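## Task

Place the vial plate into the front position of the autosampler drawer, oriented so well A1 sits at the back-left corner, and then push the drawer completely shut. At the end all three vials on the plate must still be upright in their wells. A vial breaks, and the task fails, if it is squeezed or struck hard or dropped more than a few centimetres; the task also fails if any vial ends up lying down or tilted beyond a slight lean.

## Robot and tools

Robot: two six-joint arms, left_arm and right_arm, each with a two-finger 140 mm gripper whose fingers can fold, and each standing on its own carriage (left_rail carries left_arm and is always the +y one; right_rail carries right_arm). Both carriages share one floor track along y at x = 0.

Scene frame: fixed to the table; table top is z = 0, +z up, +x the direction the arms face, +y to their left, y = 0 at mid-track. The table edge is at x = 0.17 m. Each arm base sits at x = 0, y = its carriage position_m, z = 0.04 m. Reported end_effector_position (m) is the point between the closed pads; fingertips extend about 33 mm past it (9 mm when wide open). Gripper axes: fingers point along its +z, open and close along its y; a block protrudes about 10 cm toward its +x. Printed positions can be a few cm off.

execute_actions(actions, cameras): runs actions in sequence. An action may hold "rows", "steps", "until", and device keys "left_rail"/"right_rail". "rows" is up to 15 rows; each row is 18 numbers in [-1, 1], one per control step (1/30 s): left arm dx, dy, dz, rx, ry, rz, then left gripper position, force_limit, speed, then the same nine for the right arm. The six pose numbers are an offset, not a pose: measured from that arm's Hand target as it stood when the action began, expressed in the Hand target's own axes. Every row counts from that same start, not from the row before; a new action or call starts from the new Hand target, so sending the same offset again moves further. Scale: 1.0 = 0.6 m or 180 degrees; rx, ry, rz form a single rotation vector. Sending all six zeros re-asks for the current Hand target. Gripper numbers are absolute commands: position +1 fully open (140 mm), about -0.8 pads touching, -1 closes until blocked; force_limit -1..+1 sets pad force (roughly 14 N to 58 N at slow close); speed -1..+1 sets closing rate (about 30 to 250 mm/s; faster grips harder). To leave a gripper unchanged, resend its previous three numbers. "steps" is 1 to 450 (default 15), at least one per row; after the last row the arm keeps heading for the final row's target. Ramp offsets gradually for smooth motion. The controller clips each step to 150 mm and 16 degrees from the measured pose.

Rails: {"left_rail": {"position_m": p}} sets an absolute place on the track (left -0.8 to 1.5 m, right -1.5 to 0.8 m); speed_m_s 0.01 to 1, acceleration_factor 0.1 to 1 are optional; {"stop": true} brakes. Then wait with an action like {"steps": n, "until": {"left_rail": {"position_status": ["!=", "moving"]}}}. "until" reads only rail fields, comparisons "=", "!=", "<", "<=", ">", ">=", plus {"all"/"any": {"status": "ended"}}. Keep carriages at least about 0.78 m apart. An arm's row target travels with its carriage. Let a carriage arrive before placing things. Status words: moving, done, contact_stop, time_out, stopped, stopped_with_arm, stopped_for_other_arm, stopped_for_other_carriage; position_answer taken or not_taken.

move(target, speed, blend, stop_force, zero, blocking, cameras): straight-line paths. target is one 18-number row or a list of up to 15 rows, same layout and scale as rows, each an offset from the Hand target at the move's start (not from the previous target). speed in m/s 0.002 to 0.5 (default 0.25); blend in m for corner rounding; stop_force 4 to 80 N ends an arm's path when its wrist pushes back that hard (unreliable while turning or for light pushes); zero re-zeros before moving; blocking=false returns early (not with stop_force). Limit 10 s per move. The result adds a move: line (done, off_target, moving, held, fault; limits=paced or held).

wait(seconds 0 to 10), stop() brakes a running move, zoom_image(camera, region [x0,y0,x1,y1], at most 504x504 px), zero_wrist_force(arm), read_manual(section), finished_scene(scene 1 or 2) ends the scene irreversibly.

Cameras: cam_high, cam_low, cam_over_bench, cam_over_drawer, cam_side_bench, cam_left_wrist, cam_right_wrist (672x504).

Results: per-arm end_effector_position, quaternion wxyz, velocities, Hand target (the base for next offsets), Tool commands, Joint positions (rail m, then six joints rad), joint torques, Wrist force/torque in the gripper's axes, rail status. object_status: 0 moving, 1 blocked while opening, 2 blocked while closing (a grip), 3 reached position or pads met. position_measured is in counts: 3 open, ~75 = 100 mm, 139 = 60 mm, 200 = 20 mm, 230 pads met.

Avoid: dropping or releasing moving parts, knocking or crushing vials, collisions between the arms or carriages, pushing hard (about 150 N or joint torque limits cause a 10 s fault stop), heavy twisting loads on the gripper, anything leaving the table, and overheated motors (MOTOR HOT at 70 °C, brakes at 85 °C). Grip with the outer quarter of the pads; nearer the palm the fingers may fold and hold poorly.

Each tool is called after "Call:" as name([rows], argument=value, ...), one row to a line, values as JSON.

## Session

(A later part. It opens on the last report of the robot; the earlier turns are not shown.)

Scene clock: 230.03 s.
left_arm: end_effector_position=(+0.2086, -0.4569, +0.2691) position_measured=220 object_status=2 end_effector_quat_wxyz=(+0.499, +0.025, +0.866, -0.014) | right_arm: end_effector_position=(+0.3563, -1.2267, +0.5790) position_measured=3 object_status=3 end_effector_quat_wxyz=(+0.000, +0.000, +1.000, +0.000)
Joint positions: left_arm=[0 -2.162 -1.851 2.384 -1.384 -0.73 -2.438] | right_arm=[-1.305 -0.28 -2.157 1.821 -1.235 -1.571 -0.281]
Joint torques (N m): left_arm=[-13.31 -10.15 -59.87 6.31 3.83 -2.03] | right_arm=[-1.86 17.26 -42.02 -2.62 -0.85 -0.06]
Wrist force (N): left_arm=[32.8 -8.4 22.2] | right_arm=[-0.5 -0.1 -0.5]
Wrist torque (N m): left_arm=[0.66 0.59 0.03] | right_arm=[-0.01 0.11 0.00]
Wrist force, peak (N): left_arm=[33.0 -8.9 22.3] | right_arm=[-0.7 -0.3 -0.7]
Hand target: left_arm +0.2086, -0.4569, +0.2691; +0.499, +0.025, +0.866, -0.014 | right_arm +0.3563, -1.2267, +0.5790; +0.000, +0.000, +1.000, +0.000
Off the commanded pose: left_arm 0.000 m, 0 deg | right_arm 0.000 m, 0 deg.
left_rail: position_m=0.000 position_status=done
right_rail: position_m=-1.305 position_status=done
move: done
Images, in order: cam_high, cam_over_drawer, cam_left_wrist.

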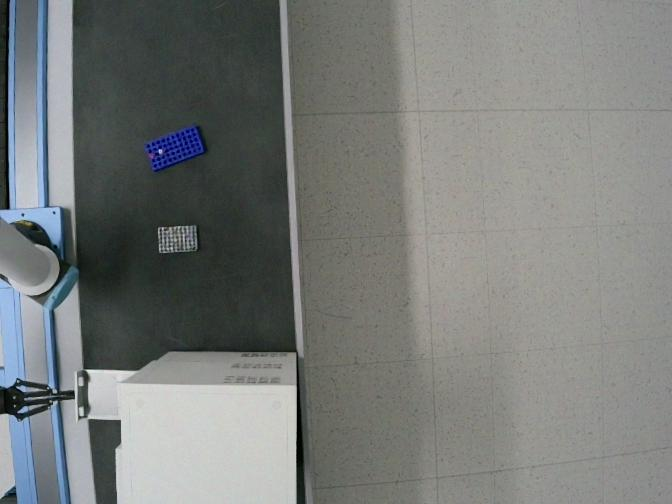

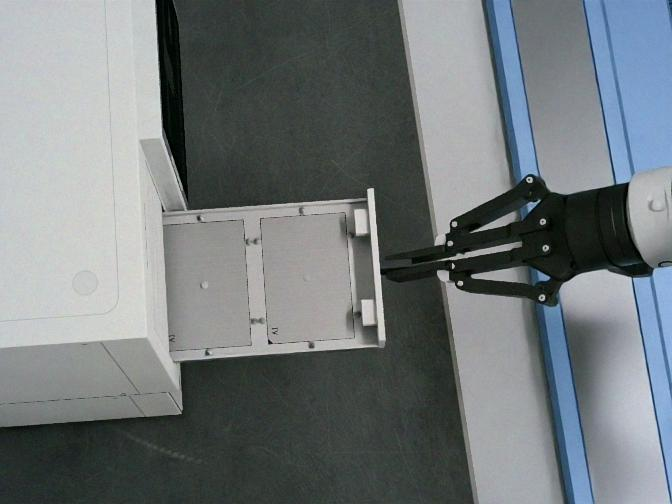

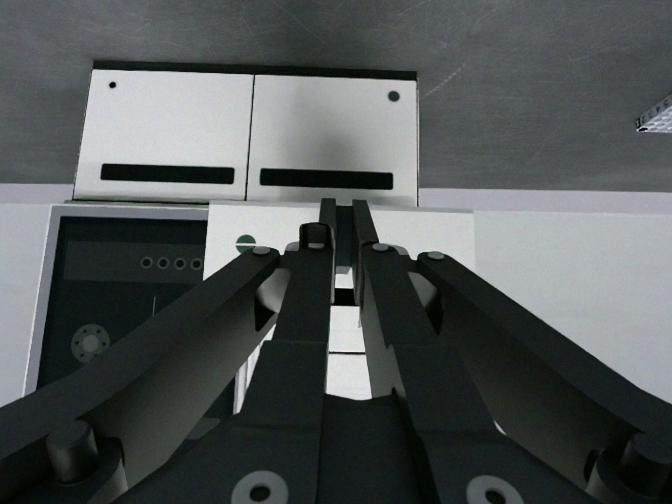

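Call:
execute_actions([
  {"rows":[[0,0,0,0,0,0,-0.3,0,-1,0,0,0,0,0,0,1,1,1]],"steps":60},
], cameras=[])

Call:
move(target=[0,0,-0.15,0,0,0,-0.3,0,-1,0,0,0,0,0,0,1,1,1], cameras=["cam_over_drawer"], speed=0.1)

Call:
execute_actions(actions=[], cameras=["cam_left_wrist"])

Call:
zoom_image(camera="cam_left_wrist", region=[168, 50, 672, 350])

Scene clock: 265.63 s.
Wrist force, peak (N): left_arm=[32.9 -8.3 22.1] | right_arm=[-0.7 -0.3 -0.9]
Off the commanded pose: left_arm 0.000 m, 0 deg | right_arm 0.000 m, 0 deg.
left_rail: position_m=0.000 position_status=done
right_rail: position_m=-1.305 position_status=done

Scene clock: 267.17 s.
Wrist force, peak (N): left_arm=[2.8 0.1 3.3] | right_arm=[-0.4 -0.3 -0.7]
Off the commanded pose: left_arm 0.000 m, 0 deg | right_arm 0.000 m, 0 deg.
left_rail: position_m=0.000 position_status=done
right_rail: position_m=-1.305 position_status=done
move: done
Images, in order: cam_over_drawer.

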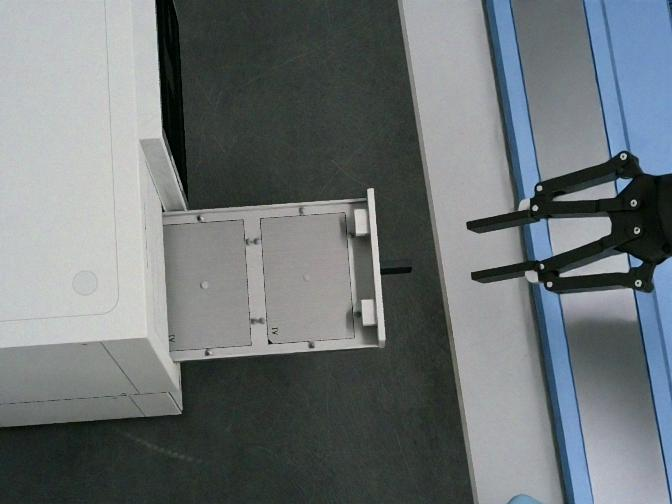

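Scene clock: 267.17 s.
left_arm: end_effector_position=(+0.1310, -0.4524, +0.3142) position_measured=167 object_status=3 end_effector_quat_wxyz=(+0.499, +0.025, +0.866, -0.014) | right_arm: end_effector_position=(+0.3563, -1.2267, +0.5790) position_measured=3 object_status=3 end_effector_quat_wxyz=(+0.000, +0.000, +1.000, +0.000)
Joint positions: left_arm=[0 -2.313 -1.853 2.278 -1.167 -0.836 -2.591] | right_arm=[-1.305 -0.28 -2.157 1.821 -1.235 -1.571 -0.28]
Joint velocities: within noise
Joint torques (N m): left_arm=[-14.91 -0.62 -48.9 2.3 -0.79 -2.54] | right_arm=[-3.78 15.65 -42.1 -2.63 -0.92 0.04]
Wrist force (N): left_arm=[2.1 0.1 1.9] | right_arm=[-0.4 0.0 -0.5]
Wrist torque (N m): left_arm=[-0.05 -0.67 0.22] | right_arm=[0.00 0.10 0.00]
Wrist force, peak (N): left_arm=[2.1 0.1 1.9] | right_arm=[-0.4 0.0 -0.5]
Hand target: left_arm +0.1309, -0.4524, +0.3143; +0.499, +0.025, +0.866, -0.014 | right_arm +0.3563, -1.2267, +0.5790; +0.000, +0.000, +1.000, +0.000
Tool commands: left_gripper/position=-0.3 left_gripper/force_limit=+0.0 left_gripper/speed=-1.0 right_gripper/position=+1.0 right_gripper/force_limit=+1.0 right_gripper/speed=+1.0
Off the commanded pose: left_arm 0.000 m, 0 deg | right_arm 0.000 m, 0 deg.
left_rail: position_m=0.000 position_status=done
right_rail: position_m=-1.305 position_status=done
Images, in order (width x height): cam_left_wrist 672x504.

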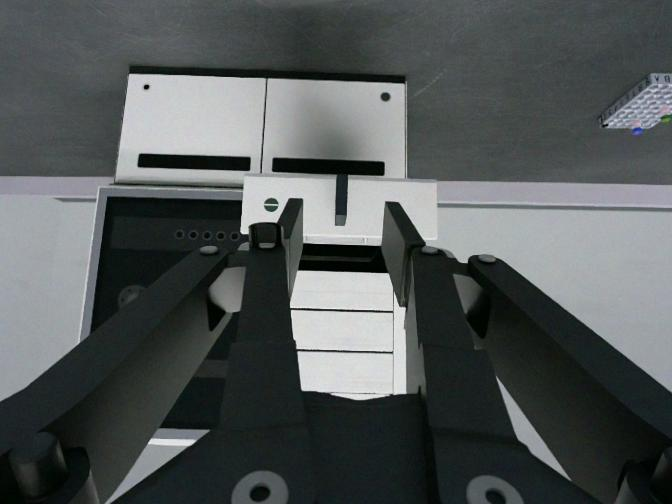

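Scaled by 1.000.

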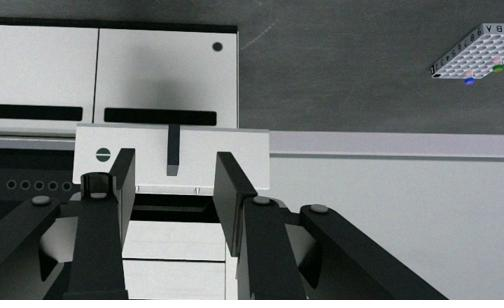

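Call:
move(target=[-0.345,0.0057,0.145,-0.2596,0.2596,-0.4494,0.3,0,-1,0,0,0,0,0,0,1,1,1], cameras=["cam_left_wrist","cam_over_drawer","cam_over_bench"], speed=0.4)

Call:
zoom_image(camera="cam_left_wrist", region=[100, 0, 600, 400])

Call:
zoom_image(camera="cam_over_bench", region=[140, 150, 290, 300])

Scene clock: 298.53 s.
left_arm: end_effector_position=(+0.3099, -0.4593, +0.4497) position_measured=91 object_status=3 end_effector_quat_wxyz=(+0.000, +0.686, -0.727, -0.001) | right_arm: end_effector_position=(+0.3563, -1.2267, +0.5790) position_measured=3 object_status=3 end_effector_quat_wxyz=(+0.000, +0.000, +1.000, +0.000)
Joint positions: left_arm=[0 -1.296 -1.843 1.879 -1.606 -1.572 -2.809] | right_arm=[-1.305 -0.28 -2.157 1.821 -1.235 -1.571 -0.28]
Joint torques (N m): left_arm=[21.27 -10.2 -57.69 -8.19 -2.39 -2.51] | right_arm=[-4.1 16.56 -42.76 -2.58 -0.7 -0.34]
Wrist force (N): left_arm=[2.9 -0.5 0.2] | right_arm=[0.2 -0.2 -0.3]
Wrist torque (N m): left_arm=[-0.16 -0.71 0.00] | right_arm=[-0.04 -0.04 0.00]
Wrist force, peak (N): left_arm=[3.5 -0.4 2.3] | right_arm=[-0.7 0.2 -0.8]
Hand target: left_arm +0.3099, -0.4593, +0.4497; +0.001, +0.686, -0.727, -0.001 | right_arm +0.3563, -1.2267, +0.5790; +0.000, +0.000, +1.000, +0.000
Off the commanded pose: left_arm 0.000 m, 0 deg | right_arm 0.000 m, 0 deg.
left_rail: position_m=0.000 position_status=done
right_rail: position_m=-1.305 position_status=done
move: done
Images, in order: cam_over_bench, cam_over_drawer, cam_left_wrist.

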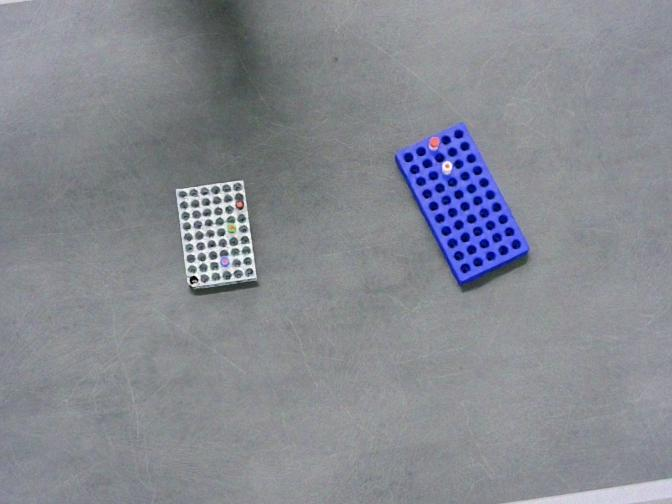

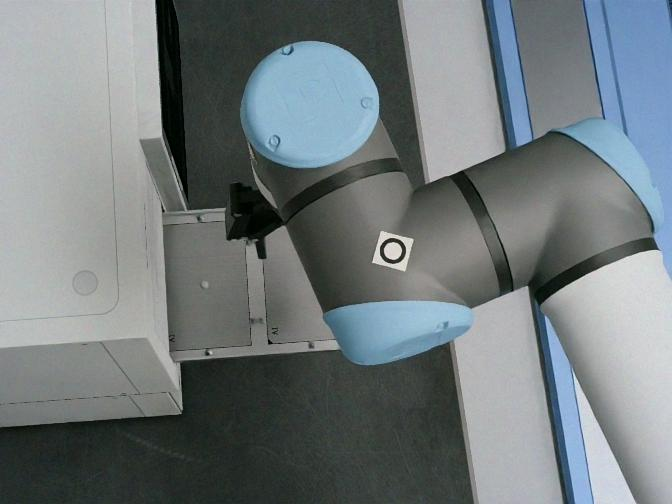

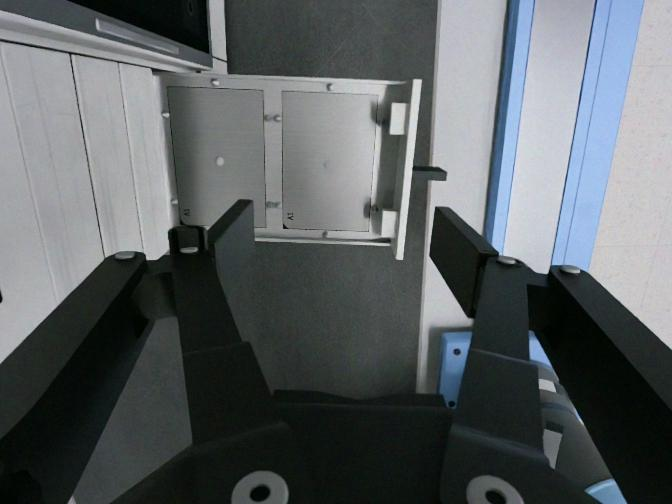

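Scaled by 1.008 from the camera's 672x504 image, which has a finer 960x720 frame.

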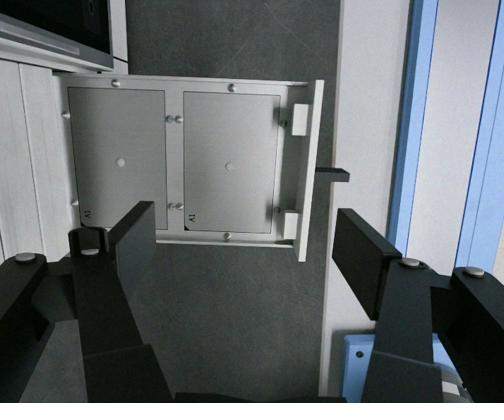

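Scaled by 3.360 from the camera's 672x504 image, which has a finer 960x720 frame.

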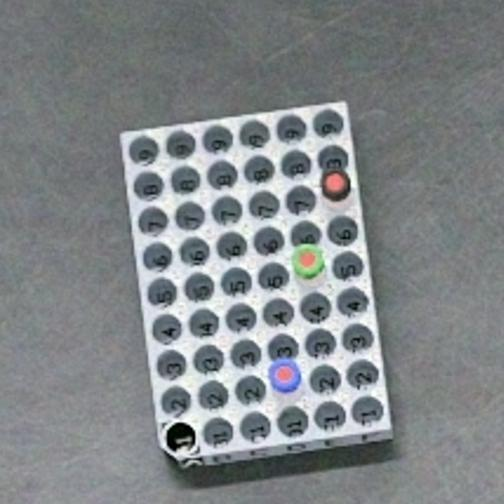

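Call:
move(target=[-0.774,-0.2987,0.333,0,0,0.468,0.3,0,-1,0,0,0,0,0,0,1,1,1], cameras=["cam_left_wrist","cam_over_drawer"], speed=0.4)

Call:
zoom_image(camera="cam_left_wrist", region=[200, 50, 480, 280])

Call:
zoom_image(camera="cam_over_drawer", region=[150, 180, 400, 370])

Scene clock: 350.07 s.
left_arm: end_effector_position=(+0.5153, -0.0060, +0.2496) position_measured=91 object_status=3 end_effector_quat_wxyz=(-0.001, -0.021, +1.000, +0.000) | right_arm: end_effector_position=(+0.3563, -1.2267, +0.5790) position_measured=3 object_status=3 end_effector_quat_wxyz=(+0.000, +0.000, +1.000, +0.000)
Joint positions: left_arm=[0 -0.356 -1.837 2.235 -1.967 -1.571 -0.399] | right_arm=[-1.305 -0.28 -2.157 1.821 -1.235 -1.571 -0.28]
Joint torques (N m): left_arm=[23.24 -7.73 -53.69 -7.75 -2.73 2.89] | right_arm=[-3.59 17.83 -43.33 -2.64 -0.77 -0.46]
Wrist force (N): left_arm=[1.8 -0.9 0.5] | right_arm=[-0.8 0.0 -0.4]
Wrist torque (N m): left_arm=[-0.19 -0.40 0.03] | right_arm=[0.01 0.17 0.00]
Wrist force, peak (N): left_arm=[4.5 0.3 -0.3] | right_arm=[-0.3 -0.1 -1.2]
Hand target: left_arm +0.5153, -0.0060, +0.2496; -0.001, -0.021, +1.000, +0.000 | right_arm +0.3563, -1.2267, +0.5790; +0.000, +0.000, +1.000, +0.000
Off the commanded pose: left_arm 0.000 m, 0 deg | right_arm 0.000 m, 0 deg.
left_rail: position_m=0.000 position_status=done
right_rail: position_m=-1.305 position_status=done
move: done
Images, in order: cam_over_drawer, cam_left_wrist.

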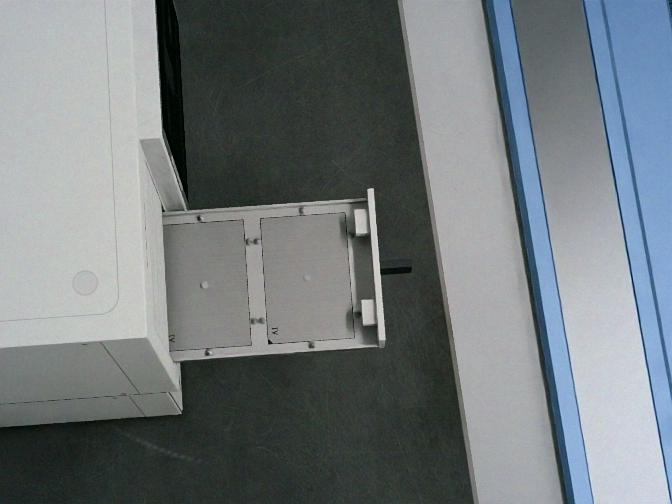

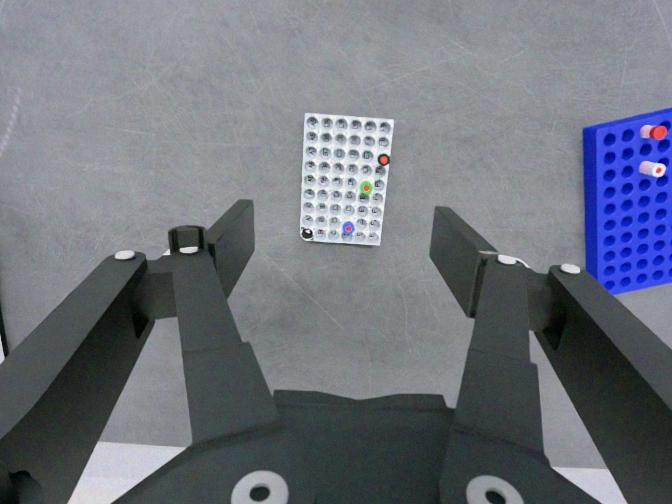

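Scaled by 1.800 from the camera's 672x504 image, which has a finer 960x720 frame.

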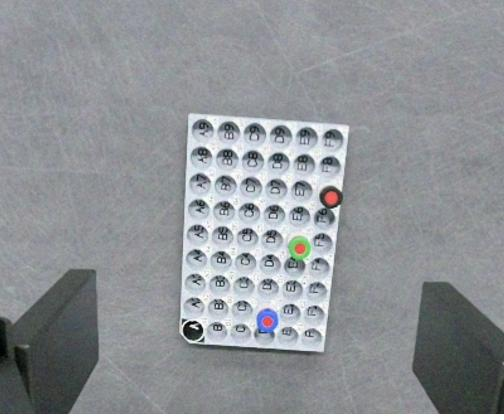

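Scaled by 2.016 from the camera's 672x504 image, which has a finer 960x720 frame.

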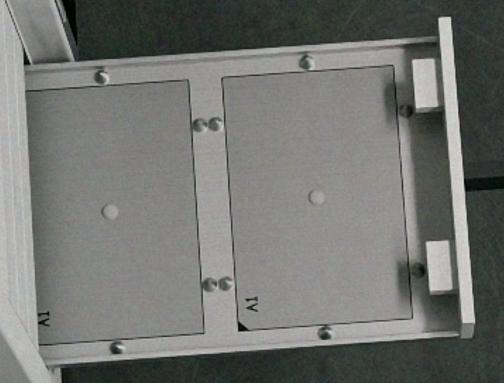

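Call:
move(target=[-0.0067,0,0.3083,0,0,0.012,0.7,0,-1,0,0,0,0,0,0,1,1,1], cameras=["cam_left_wrist","cam_side_bench","cam_over_bench"], speed=0.2)

Call:
zoom_image(camera="cam_side_bench", region=[200, 170, 360, 290])

Call:
zoom_image(camera="cam_left_wrist", region=[200, 50, 500, 350])

Scene clock: 402.30 s.
left_arm: end_effector_position=(+0.5189, -0.0057, +0.0647) position_measured=41 object_status=3 end_effector_quat_wxyz=(-0.001, -0.002, +1.000, +0.000) | right_arm: end_effector_position=(+0.3563, -1.2267, +0.5790) position_measured=3 object_status=3 end_effector_quat_wxyz=(+0.000, +0.000, +1.000, +0.000)
Joint positions: left_arm=[0 -0.353 -1.586 2.432 -2.415 -1.571 -0.358] | right_arm=[-1.305 -0.28 -2.157 1.821 -1.235 -1.571 -0.281]
Joint torques (N m): left_arm=[23.77 -18.47 -27.72 -8.17 -2.49 2.36] | right_arm=[-3.76 14.87 -43.86 -2.55 -0.85 0.03]
Wrist force (N): left_arm=[2.7 -0.7 0.8] | right_arm=[-0.6 -0.1 -0.5]
Wrist torque (N m): left_arm=[-0.19 -0.68 0.00] | right_arm=[-0.01 0.12 0.00]
Wrist force, peak (N): left_arm=[2.5 -1.6 1.6] | right_arm=[-0.1 0.7 -0.9]
Hand target: left_arm +0.5189, -0.0057, +0.0646; -0.001, -0.002, +1.000, +0.000 | right_arm +0.3563, -1.2267, +0.5790; +0.000, +0.000, +1.000, +0.000
Off the commanded pose: left_arm 0.000 m, 0 deg | right_arm 0.000 m, 0 deg.
left_rail: position_m=0.000 position_status=done
right_rail: position_m=-1.305 position_status=done
move: done
Images, in order: cam_over_bench, cam_side_bench, cam_left_wrist.

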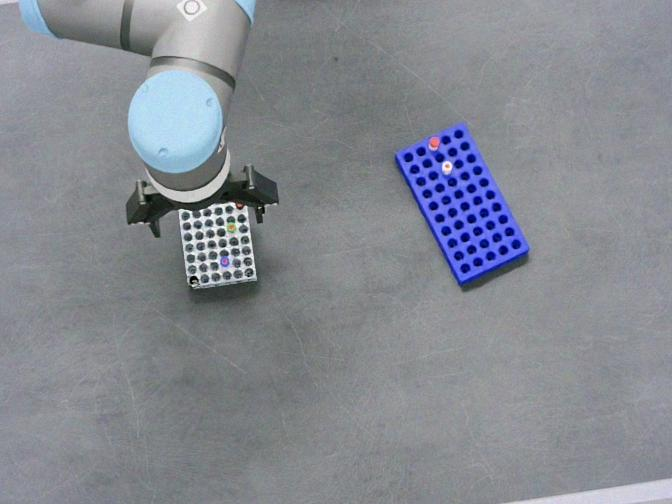

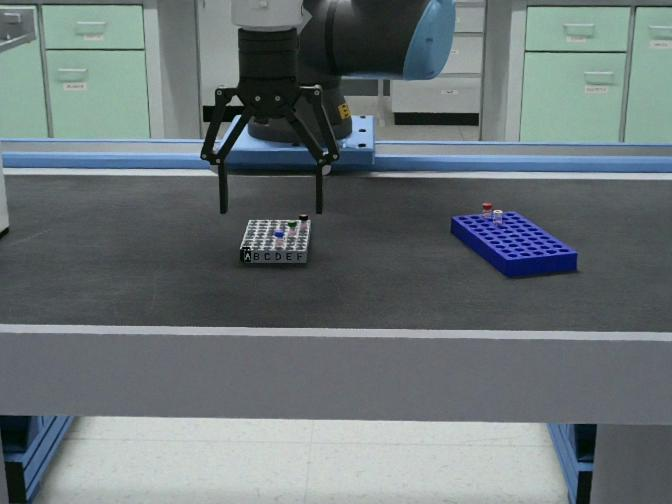

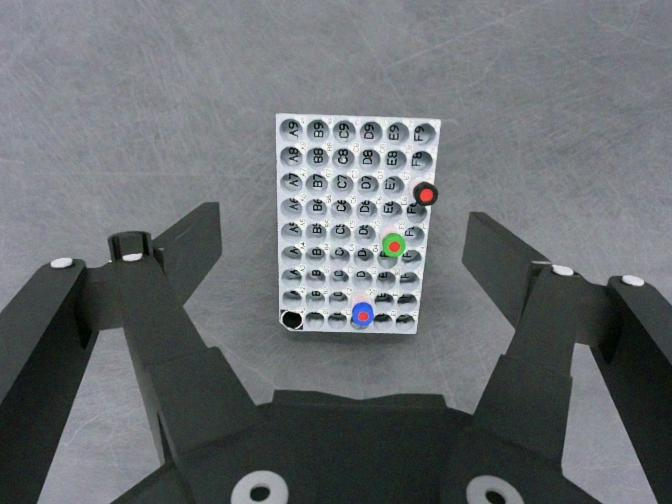

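Scaled by 3.150 from the camera's 672x504 image, which has a finer 960x720 frame.

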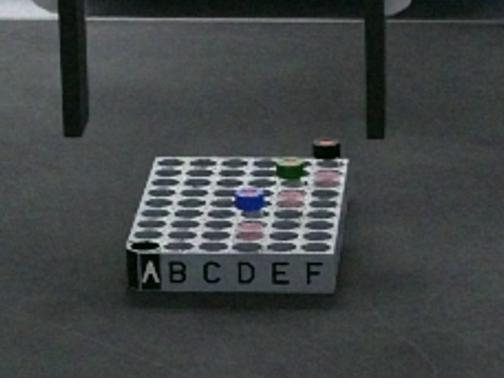

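Scaled by 1.680 from the camera's 672x504 image, which has a finer 960x720 frame.

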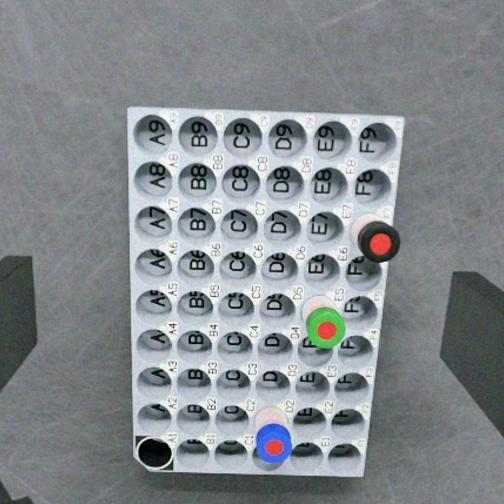

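Call:
move(target=[-0.01,0.0085,0.063,0,0,0,0.7,-0.7,-1,0,0,0,0,0,0,1,1,1], cameras=["cam_left_wrist","cam_side_bench"], speed=0.1)

Call:
zoom_image(camera="cam_side_bench", region=[200, 170, 360, 290])

Scene clock: 435.00 s.
left_arm: end_effector_position=(+0.5248, -0.0006, +0.0269) position_measured=41 object_status=3 end_effector_quat_wxyz=(-0.001, -0.002, +1.000, +0.000) | right_arm: end_effector_position=(+0.3563, -1.2267, +0.5790) position_measured=3 object_status=3 end_effector_quat_wxyz=(+0.000, +0.000, +1.000, +0.000)
Joint positions: left_arm=[0 -0.339 -1.501 2.449 -2.517 -1.571 -0.344] | right_arm=[-1.305 -0.28 -2.157 1.821 -1.235 -1.571 -0.28]
Joint torques (N m): left_arm=[23.78 -19.24 -24.47 -8.3 0.22 2.59] | right_arm=[-2.89 15.91 -44.31 -2.86 -0.92 -0.14]
Wrist force (N): left_arm=[2.6 -1.6 0.2] | right_arm=[-0.4 -0.1 -0.4]
Wrist torque (N m): left_arm=[-0.34 -0.68 0.03] | right_arm=[-0.03 0.10 0.00]
Wrist force, peak (N): left_arm=[2.8 -1.2 1.2] | right_arm=[-0.1 -0.4 -0.9]
Hand target: left_arm +0.5248, -0.0006, +0.0268; -0.001, -0.002, +1.000, +0.000 | right_arm +0.3563, -1.2267, +0.5790; +0.000, +0.000, +1.000, +0.000
Off the commanded pose: left_arm 0.000 m, 0 deg | right_arm 0.000 m, 0 deg.
left_rail: position_m=0.000 position_status=done
right_rail: position_m=-1.305 position_status=done
move: done
Images, in order: cam_side_bench, cam_left_wrist.

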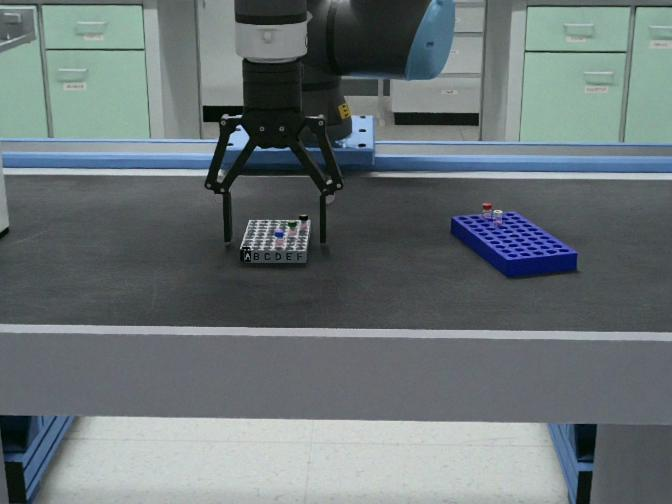

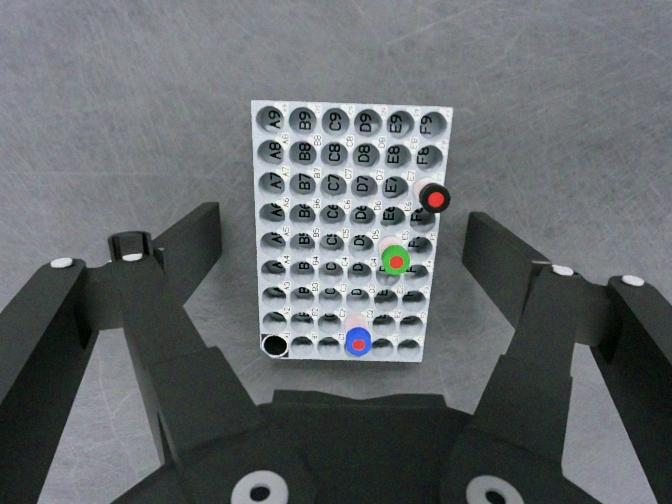

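Scaled by 3.150 from the camera's 672x504 image, which has a finer 960x720 frame.

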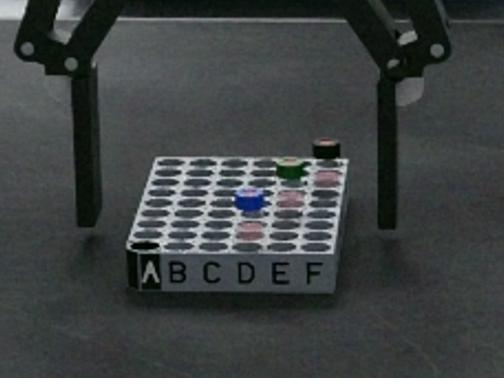

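Call:
execute_actions([
  {"rows":[[0,0,0,0,0,0,-1,-0.7,-1,0,0,0,0,0,0,1,1,1]],"steps":75},
], cameras=["cam_left_wrist","cam_side_bench"])

Call:
zoom_image(camera="cam_side_bench", region=[200, 170, 360, 290])

Scene clock: 446.57 s.
left_arm: end_effector_position=(+0.5248, -0.0006, +0.0268) position_measured=100 object_status=2 end_effector_quat_wxyz=(-0.001, -0.002, +1.000, +0.000) | right_arm: end_effector_position=(+0.3563, -1.2267, +0.5790) position_measured=3 object_status=3 end_effector_quat_wxyz=(+0.000, +0.000, +1.000, +0.000)
Joint positions: left_arm=[0 -0.339 -1.501 2.449 -2.517 -1.571 -0.344] | right_arm=[-1.305 -0.28 -2.157 1.821 -1.235 -1.571 -0.28]
Joint torques (N m): left_arm=[22.8 -23.94 -25.2 0.67 9.64 0.4] | right_arm=[-5.35 16.22 -44.72 -2.51 -0.68 -0.28]
Wrist force (N): left_arm=[9.8 -20.6 -19.5] | right_arm=[-0.2 0.1 -0.7]
Wrist torque (N m): left_arm=[1.05 -0.62 0.42] | right_arm=[0.02 0.04 0.00]
Wrist force, peak (N): left_arm=[9.5 -21.1 -19.6] | right_arm=[-0.6 0.1 -0.9]
Hand target: left_arm +0.5248, -0.0006, +0.0268; -0.001, -0.002, +1.000, +0.000 | right_arm +0.3563, -1.2267, +0.5790; +0.000, +0.000, +1.000, +0.000
Off the commanded pose: left_arm 0.000 m, 0 deg | right_arm 0.000 m, 0 deg.
left_rail: position_m=0.000 position_status=done
right_rail: position_m=-1.305 position_status=done
Images, in order: cam_side_bench, cam_left_wrist.

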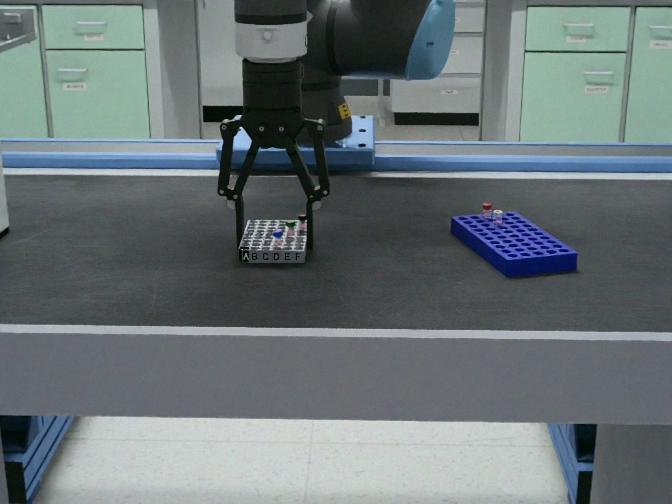

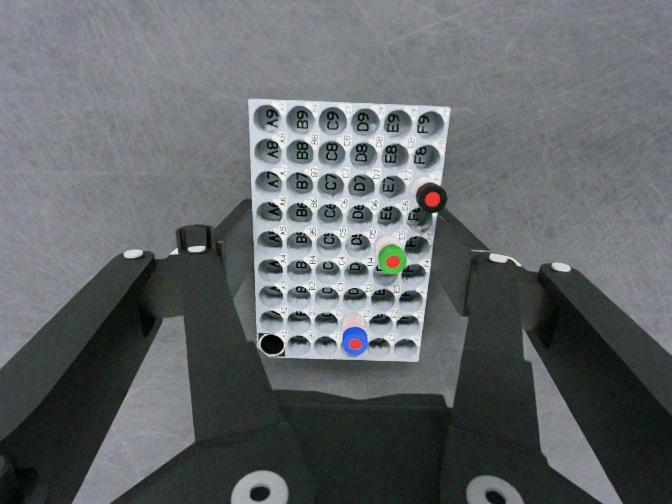

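Scaled by 3.150 from the camera's 672x504 image, which has a finer 960x720 frame.

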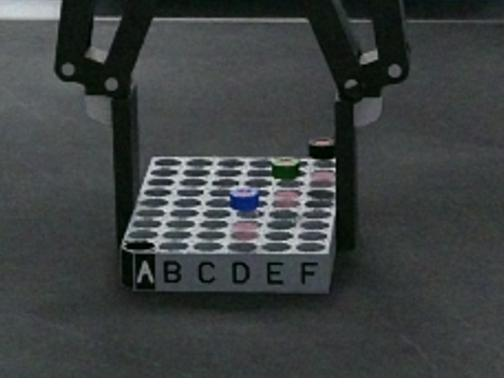

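Call:
move([
  [0,0,-0.2,0,0,0,-1,-0.7,-1,0,0,0,0,0,0,1,1,1],
  [0.345,-0.33,-0.705,0,0,-0.3,-1,-0.7,-1,0,0,0,0,0,0,1,1,1],
  [0.3473,-0.783,-0.705,0,0,-0.4797,-1,-0.7,-1,0,0,0,0,0,0,1,1,1],
], cameras=["cam_left_wrist","cam_over_drawer","cam_high"], speed=[0.1,0.2,0.15], blend=[0.05,0.08,0])

Call:
zoom_image(camera="cam_over_drawer", region=[150, 150, 450, 400])

Call:
zoom_image(camera="cam_left_wrist", region=[100, 0, 600, 400])

Scene clock: 478.10 s.
left_arm: end_effector_position=(+0.3196, -0.4714, +0.4501) position_measured=100 object_status=2 end_effector_quat_wxyz=(+0.001, +0.686, -0.728, -0.001) | right_arm: end_effector_position=(+0.3563, -1.2267, +0.5790) position_measured=3 object_status=3 end_effector_quat_wxyz=(+0.000, +0.000, +1.000, +0.000)
Joint positions: left_arm=[0 -1.285 -1.815 1.858 -1.613 -1.573 -2.796] | right_arm=[-1.305 -0.28 -2.157 1.821 -1.235 -1.571 -0.28]
Joint torques (N m): left_arm=[-16.14 -8.88 -58.02 -8.53 2.26 -2.08] | right_arm=[-4.29 15.05 -45.96 -2.86 -0.75 -0.2]
Wrist force (N): left_arm=[2.9 -1.4 1.4] | right_arm=[-0.3 0.2 -0.3]
Wrist torque (N m): left_arm=[-0.36 -0.69 0.01] | right_arm=[0.05 0.06 0.00]
Wrist force, peak (N): left_arm=[9.9 -21.0 -19.9] | right_arm=[-0.5 0.3 -1.0]
Hand target: left_arm +0.3196, -0.4715, +0.4501; +0.001, +0.686, -0.728, -0.001 | right_arm +0.3563, -1.2267, +0.5790; +0.000, +0.000, +1.000, +0.000
Off the commanded pose: left_arm 0.000 m, 0 deg | right_arm 0.000 m, 0 deg.
left_rail: position_m=0.000 position_status=done
right_rail: position_m=-1.305 position_status=done
move: done
Images, in order: cam_high, cam_over_drawer, cam_left_wrist.

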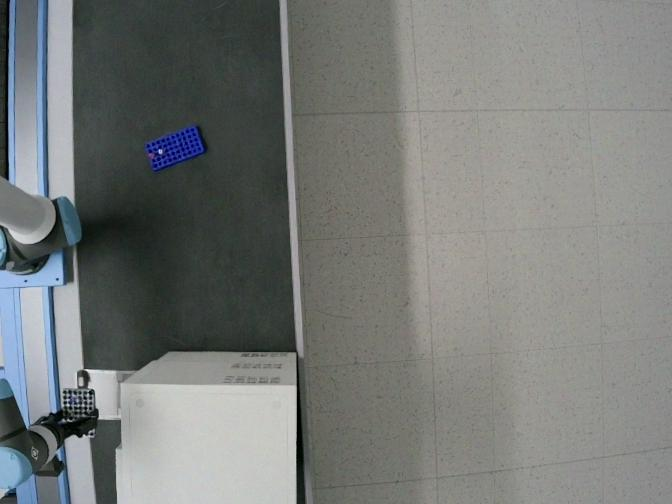

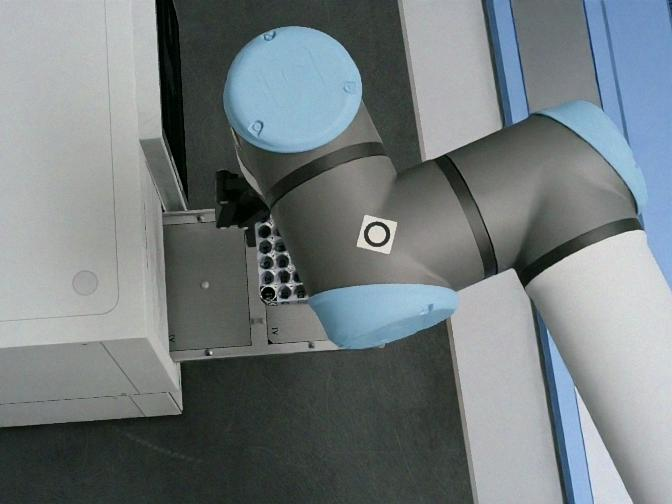

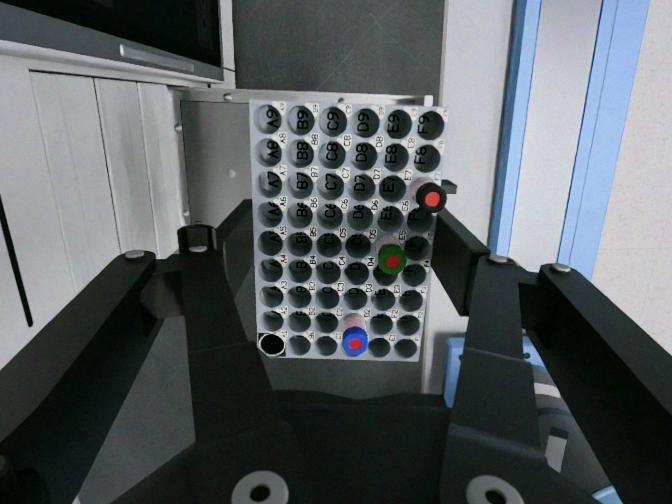

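Scaled by 1.680 from the camera's 672x504 image, which has a finer 960x720 frame.

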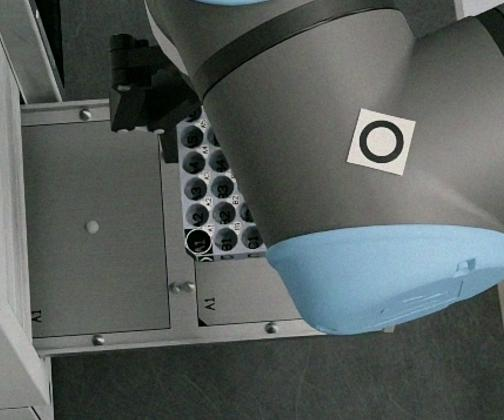

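Scaled by 1.008 from the camera's 672x504 image, which has a finer 960x720 frame.

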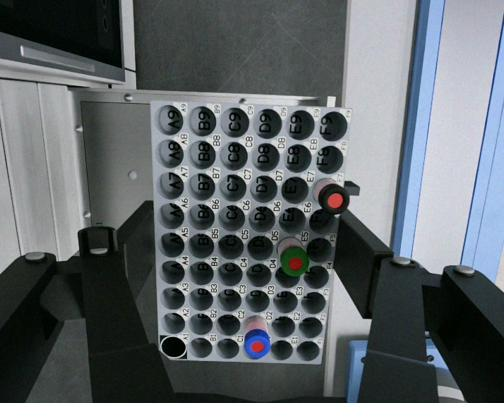

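Call:
move(target=[0,0,0.2167,0,0,0,-1,-0.7,-1,0,0,0,0,0,0,1,1,1], cameras=["cam_left_wrist","cam_over_drawer"], speed=0.1, stop_force=15)

Call:
zoom_image(camera="cam_over_drawer", region=[150, 150, 450, 400])

Call:
zoom_image(camera="cam_left_wrist", region=[150, 50, 550, 400])

Scene clock: 489.43 s.
left_arm: end_effector_position=(+0.3193, -0.4715, +0.3201) position_measured=100 object_status=2 end_effector_quat_wxyz=(+0.001, +0.686, -0.728, -0.001) | right_arm: end_effector_position=(+0.3563, -1.2267, +0.5790) position_measured=3 object_status=3 end_effector_quat_wxyz=(+0.000, +0.000, +1.000, +0.000)
Joint positions: left_arm=[0 -1.285 -1.778 2.061 -1.853 -1.573 -2.797] | right_arm=[-1.305 -0.28 -2.157 1.821 -1.235 -1.571 -0.281]
Joint torques (N m): left_arm=[6.38 -14.73 -44.06 -7.94 -0.72 1.63] | right_arm=[-6.58 16.03 -47.19 -2.63 -1.05 -0.62]
Wrist force (N): left_arm=[3.2 -1.8 1.2] | right_arm=[-0.4 -0.1 -0.3]
Wrist torque (N m): left_arm=[-0.37 -0.81 -0.04] | right_arm=[-0.03 0.09 0.00]
Wrist force, peak (N): left_arm=[3.2 -2.0 2.0] | right_arm=[-0.8 -0.1 -0.8]
Hand target: left_arm +0.3194, -0.4715, +0.3201; +0.001, +0.686, -0.728, -0.001 | right_arm +0.3563, -1.2267, +0.5790; +0.000, +0.000, +1.000, +0.000
Off the commanded pose: left_arm 0.000 m, 0 deg | right_arm 0.000 m, 0 deg.
left_rail: position_m=0.000 position_status=done
right_rail: position_m=-1.305 position_status=done
move: done
Images, in order: cam_over_drawer, cam_left_wrist.

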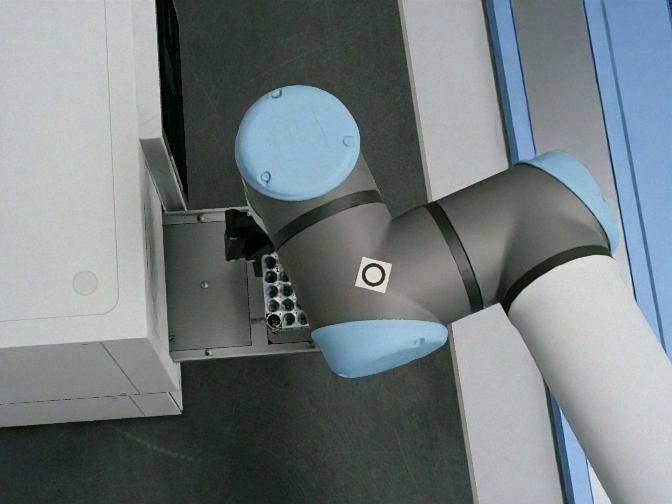

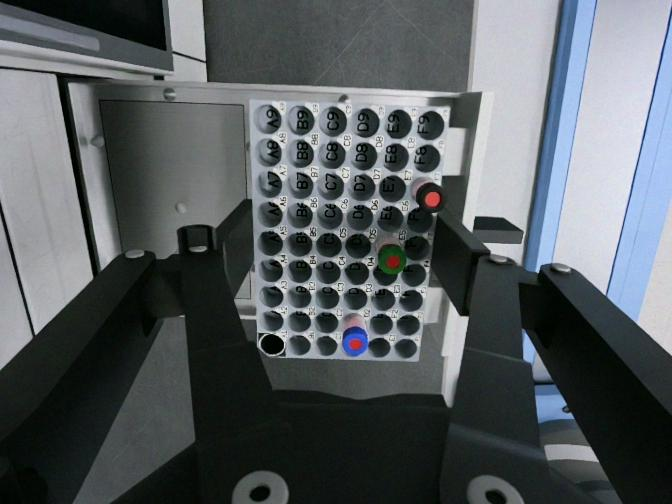

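Scaled by 1.680 from the camera's 672x504 image, which has a finer 960x720 frame.

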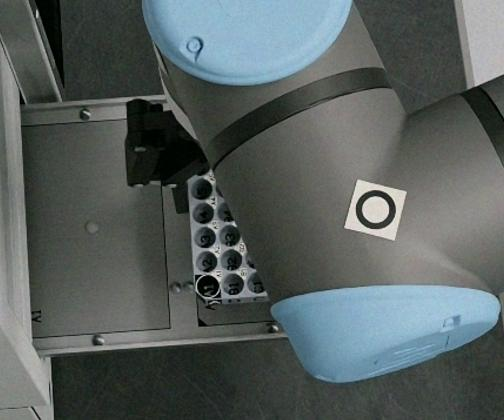

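Scaled by 1.260 from the camera's 672x504 image, which has a finer 960x720 frame.

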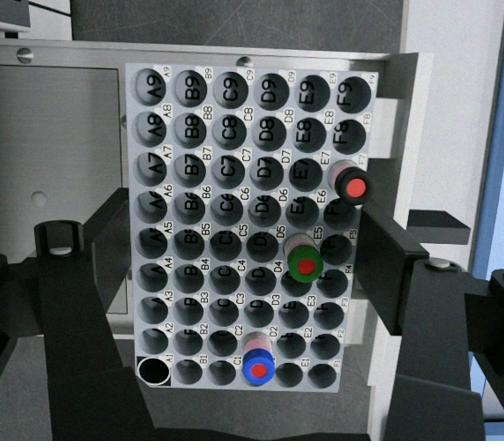

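Call:
move(target=[0.0015,0,0.058,0,0,0,-1,-0.7,-1,0,0,0,0,0,0,1,1,1], cameras=["cam_left_wrist","cam_over_drawer"], speed=0.03, stop_force=12)

Call:
zoom_image(camera="cam_over_drawer", region=[150, 150, 450, 400])

Call:
zoom_image(camera="cam_left_wrist", region=[150, 50, 550, 400])

Scene clock: 546.13 s.
left_arm: end_effector_position=(+0.3192, -0.4724, +0.2853) position_measured=100 object_status=2 end_effector_quat_wxyz=(+0.001, +0.686, -0.728, -0.001) | right_arm: end_effector_position=(+0.3563, -1.2267, +0.5790) position_measured=3 object_status=3 end_effector_quat_wxyz=(+0.000, +0.000, +1.000, +0.000)
Joint positions: left_arm=[0 -1.286 -1.756 2.108 -1.922 -1.573 -2.798] | right_arm=[-1.305 -0.28 -2.157 1.821 -1.235 -1.571 -0.28]
Joint torques (N m): left_arm=[-17.45 -14.76 -40.75 -8.16 0.18 -2.8] | right_arm=[-4.92 17.86 -47.47 -2.65 -0.98 -0.32]
Wrist force (N): left_arm=[3.1 -1.6 1.4] | right_arm=[-0.2 -0.1 -0.7]
Wrist torque (N m): left_arm=[-0.34 -0.79 -0.05] | right_arm=[-0.01 0.06 -0.01]
Wrist force, peak (N): left_arm=[3.6 -2.0 1.1] | right_arm=[-0.4 0.0 -0.9]
Hand target: left_arm +0.3192, -0.4724, +0.2853; +0.001, +0.686, -0.728, -0.001 | right_arm +0.3563, -1.2267, +0.5790; +0.000, +0.000, +1.000, +0.000
Off the commanded pose: left_arm 0.000 m, 0 deg | right_arm 0.000 m, 0 deg.
left_rail: position_m=0.000 position_status=done
right_rail: position_m=-1.305 position_status=done
move: done
Images, in order: cam_over_drawer, cam_left_wrist.

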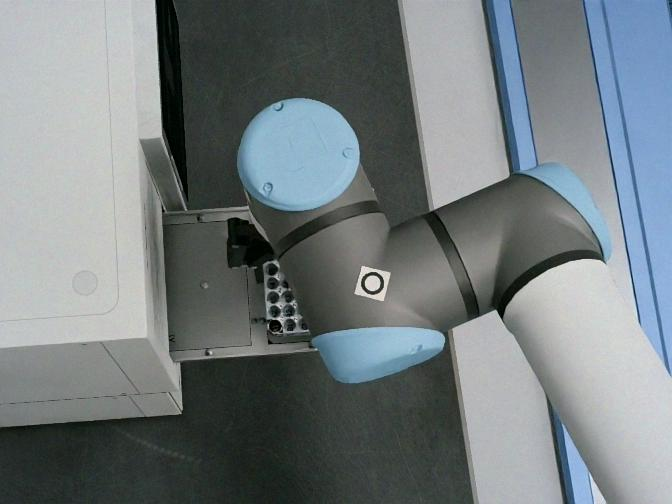

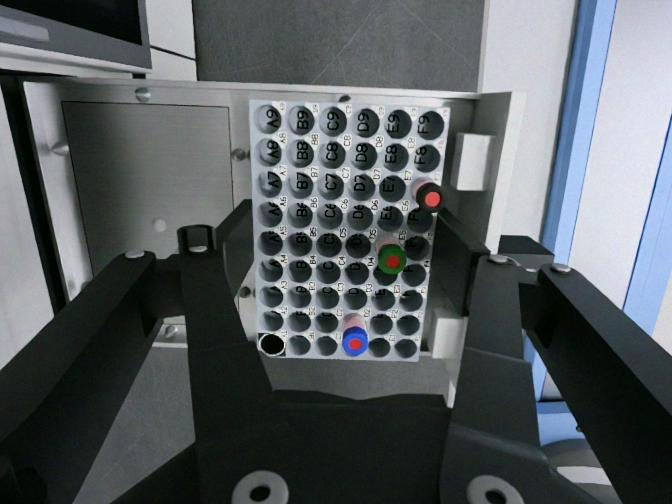

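Scaled by 1.680 from the camera's 672x504 image, which has a finer 960x720 frame.

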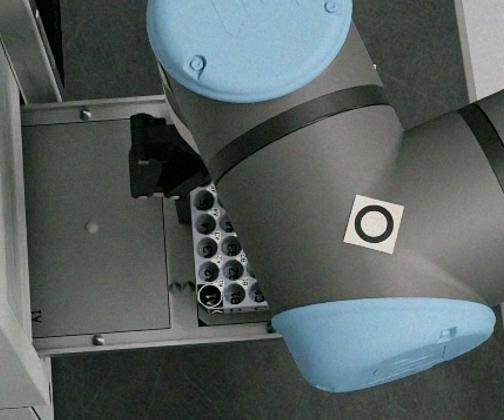

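Scaled by 1.260 from the camera's 672x504 image, which has a finer 960x720 frame.

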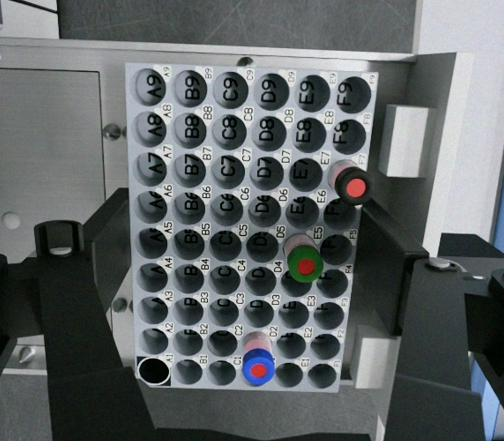

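Call:
move(target=[0,0,0.035,0,0,0,-1,-0.7,-1,0,0,0,0,0,0,1,1,1], cameras=["cam_left_wrist","cam_over_drawer"], speed=0.02, stop_force=10)

Call:
zoom_image(camera="cam_over_drawer", region=[150, 150, 450, 400])

Call:
zoom_image(camera="cam_left_wrist", region=[150, 50, 550, 400])

Scene clock: 565.30 s.
left_arm: end_effector_position=(+0.3192, -0.4724, +0.2716) position_measured=100 object_status=2 end_effector_quat_wxyz=(+0.001, +0.686, -0.728, -0.001) | right_arm: end_effector_position=(+0.3563, -1.2267, +0.5790) position_measured=3 object_status=3 end_effector_quat_wxyz=(+0.000, +0.000, +1.000, +0.000)
Joint positions: left_arm=[0 -1.286 -1.747 2.126 -1.949 -1.573 -2.798] | right_arm=[-1.305 -0.28 -2.157 1.821 -1.235 -1.571 -0.28]
Joint torques (N m): left_arm=[-7.14 -56.26 -53.1 -2.23 0.26 -2.27] | right_arm=[-5.56 16.98 -48.48 -2.54 -0.89 -0.4]
Wrist force (N): left_arm=[2.9 -2.0 1.1] | right_arm=[-0.3 0.1 -0.4]
Wrist torque (N m): left_arm=[-0.27 -0.74 0.00] | right_arm=[0.01 0.06 0.00]
Wrist force, peak (N): left_arm=[-2.8 -1.7 -21.6] | right_arm=[-0.4 0.2 -1.0]
Hand target: left_arm +0.3192, -0.4724, +0.2716; +0.001, +0.686, -0.728, -0.001 (not the last commanded pose) | right_arm +0.3563, -1.2267, +0.5790; +0.000, +0.000, +1.000, +0.000
Off the commanded pose: left_arm 0.007 m, 0 deg | right_arm 0.000 m, 0 deg.
left_rail: position_m=0.000 position_status=done
right_rail: position_m=-1.305 position_status=done
move: contact (left_arm)
Images, in order: cam_over_drawer, cam_left_wrist.

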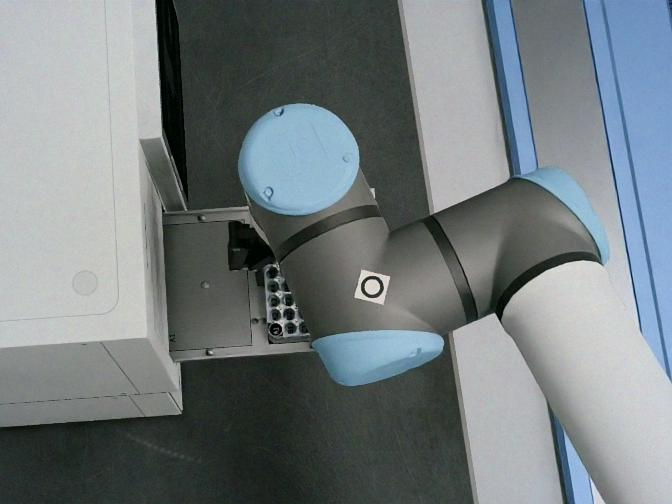

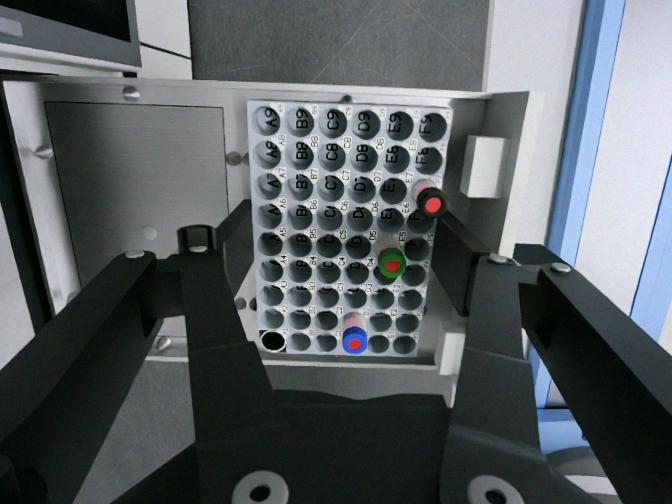

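Scaled by 1.680 from the camera's 672x504 image, which has a finer 960x720 frame.

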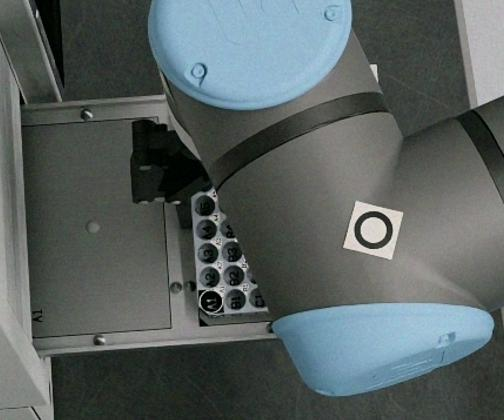

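Scaled by 1.260 from the camera's 672x504 image, which has a finer 960x720 frame.

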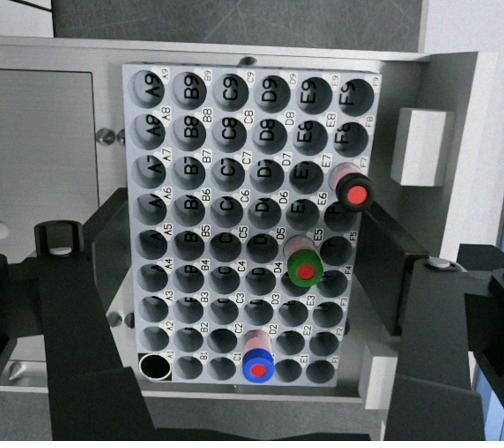

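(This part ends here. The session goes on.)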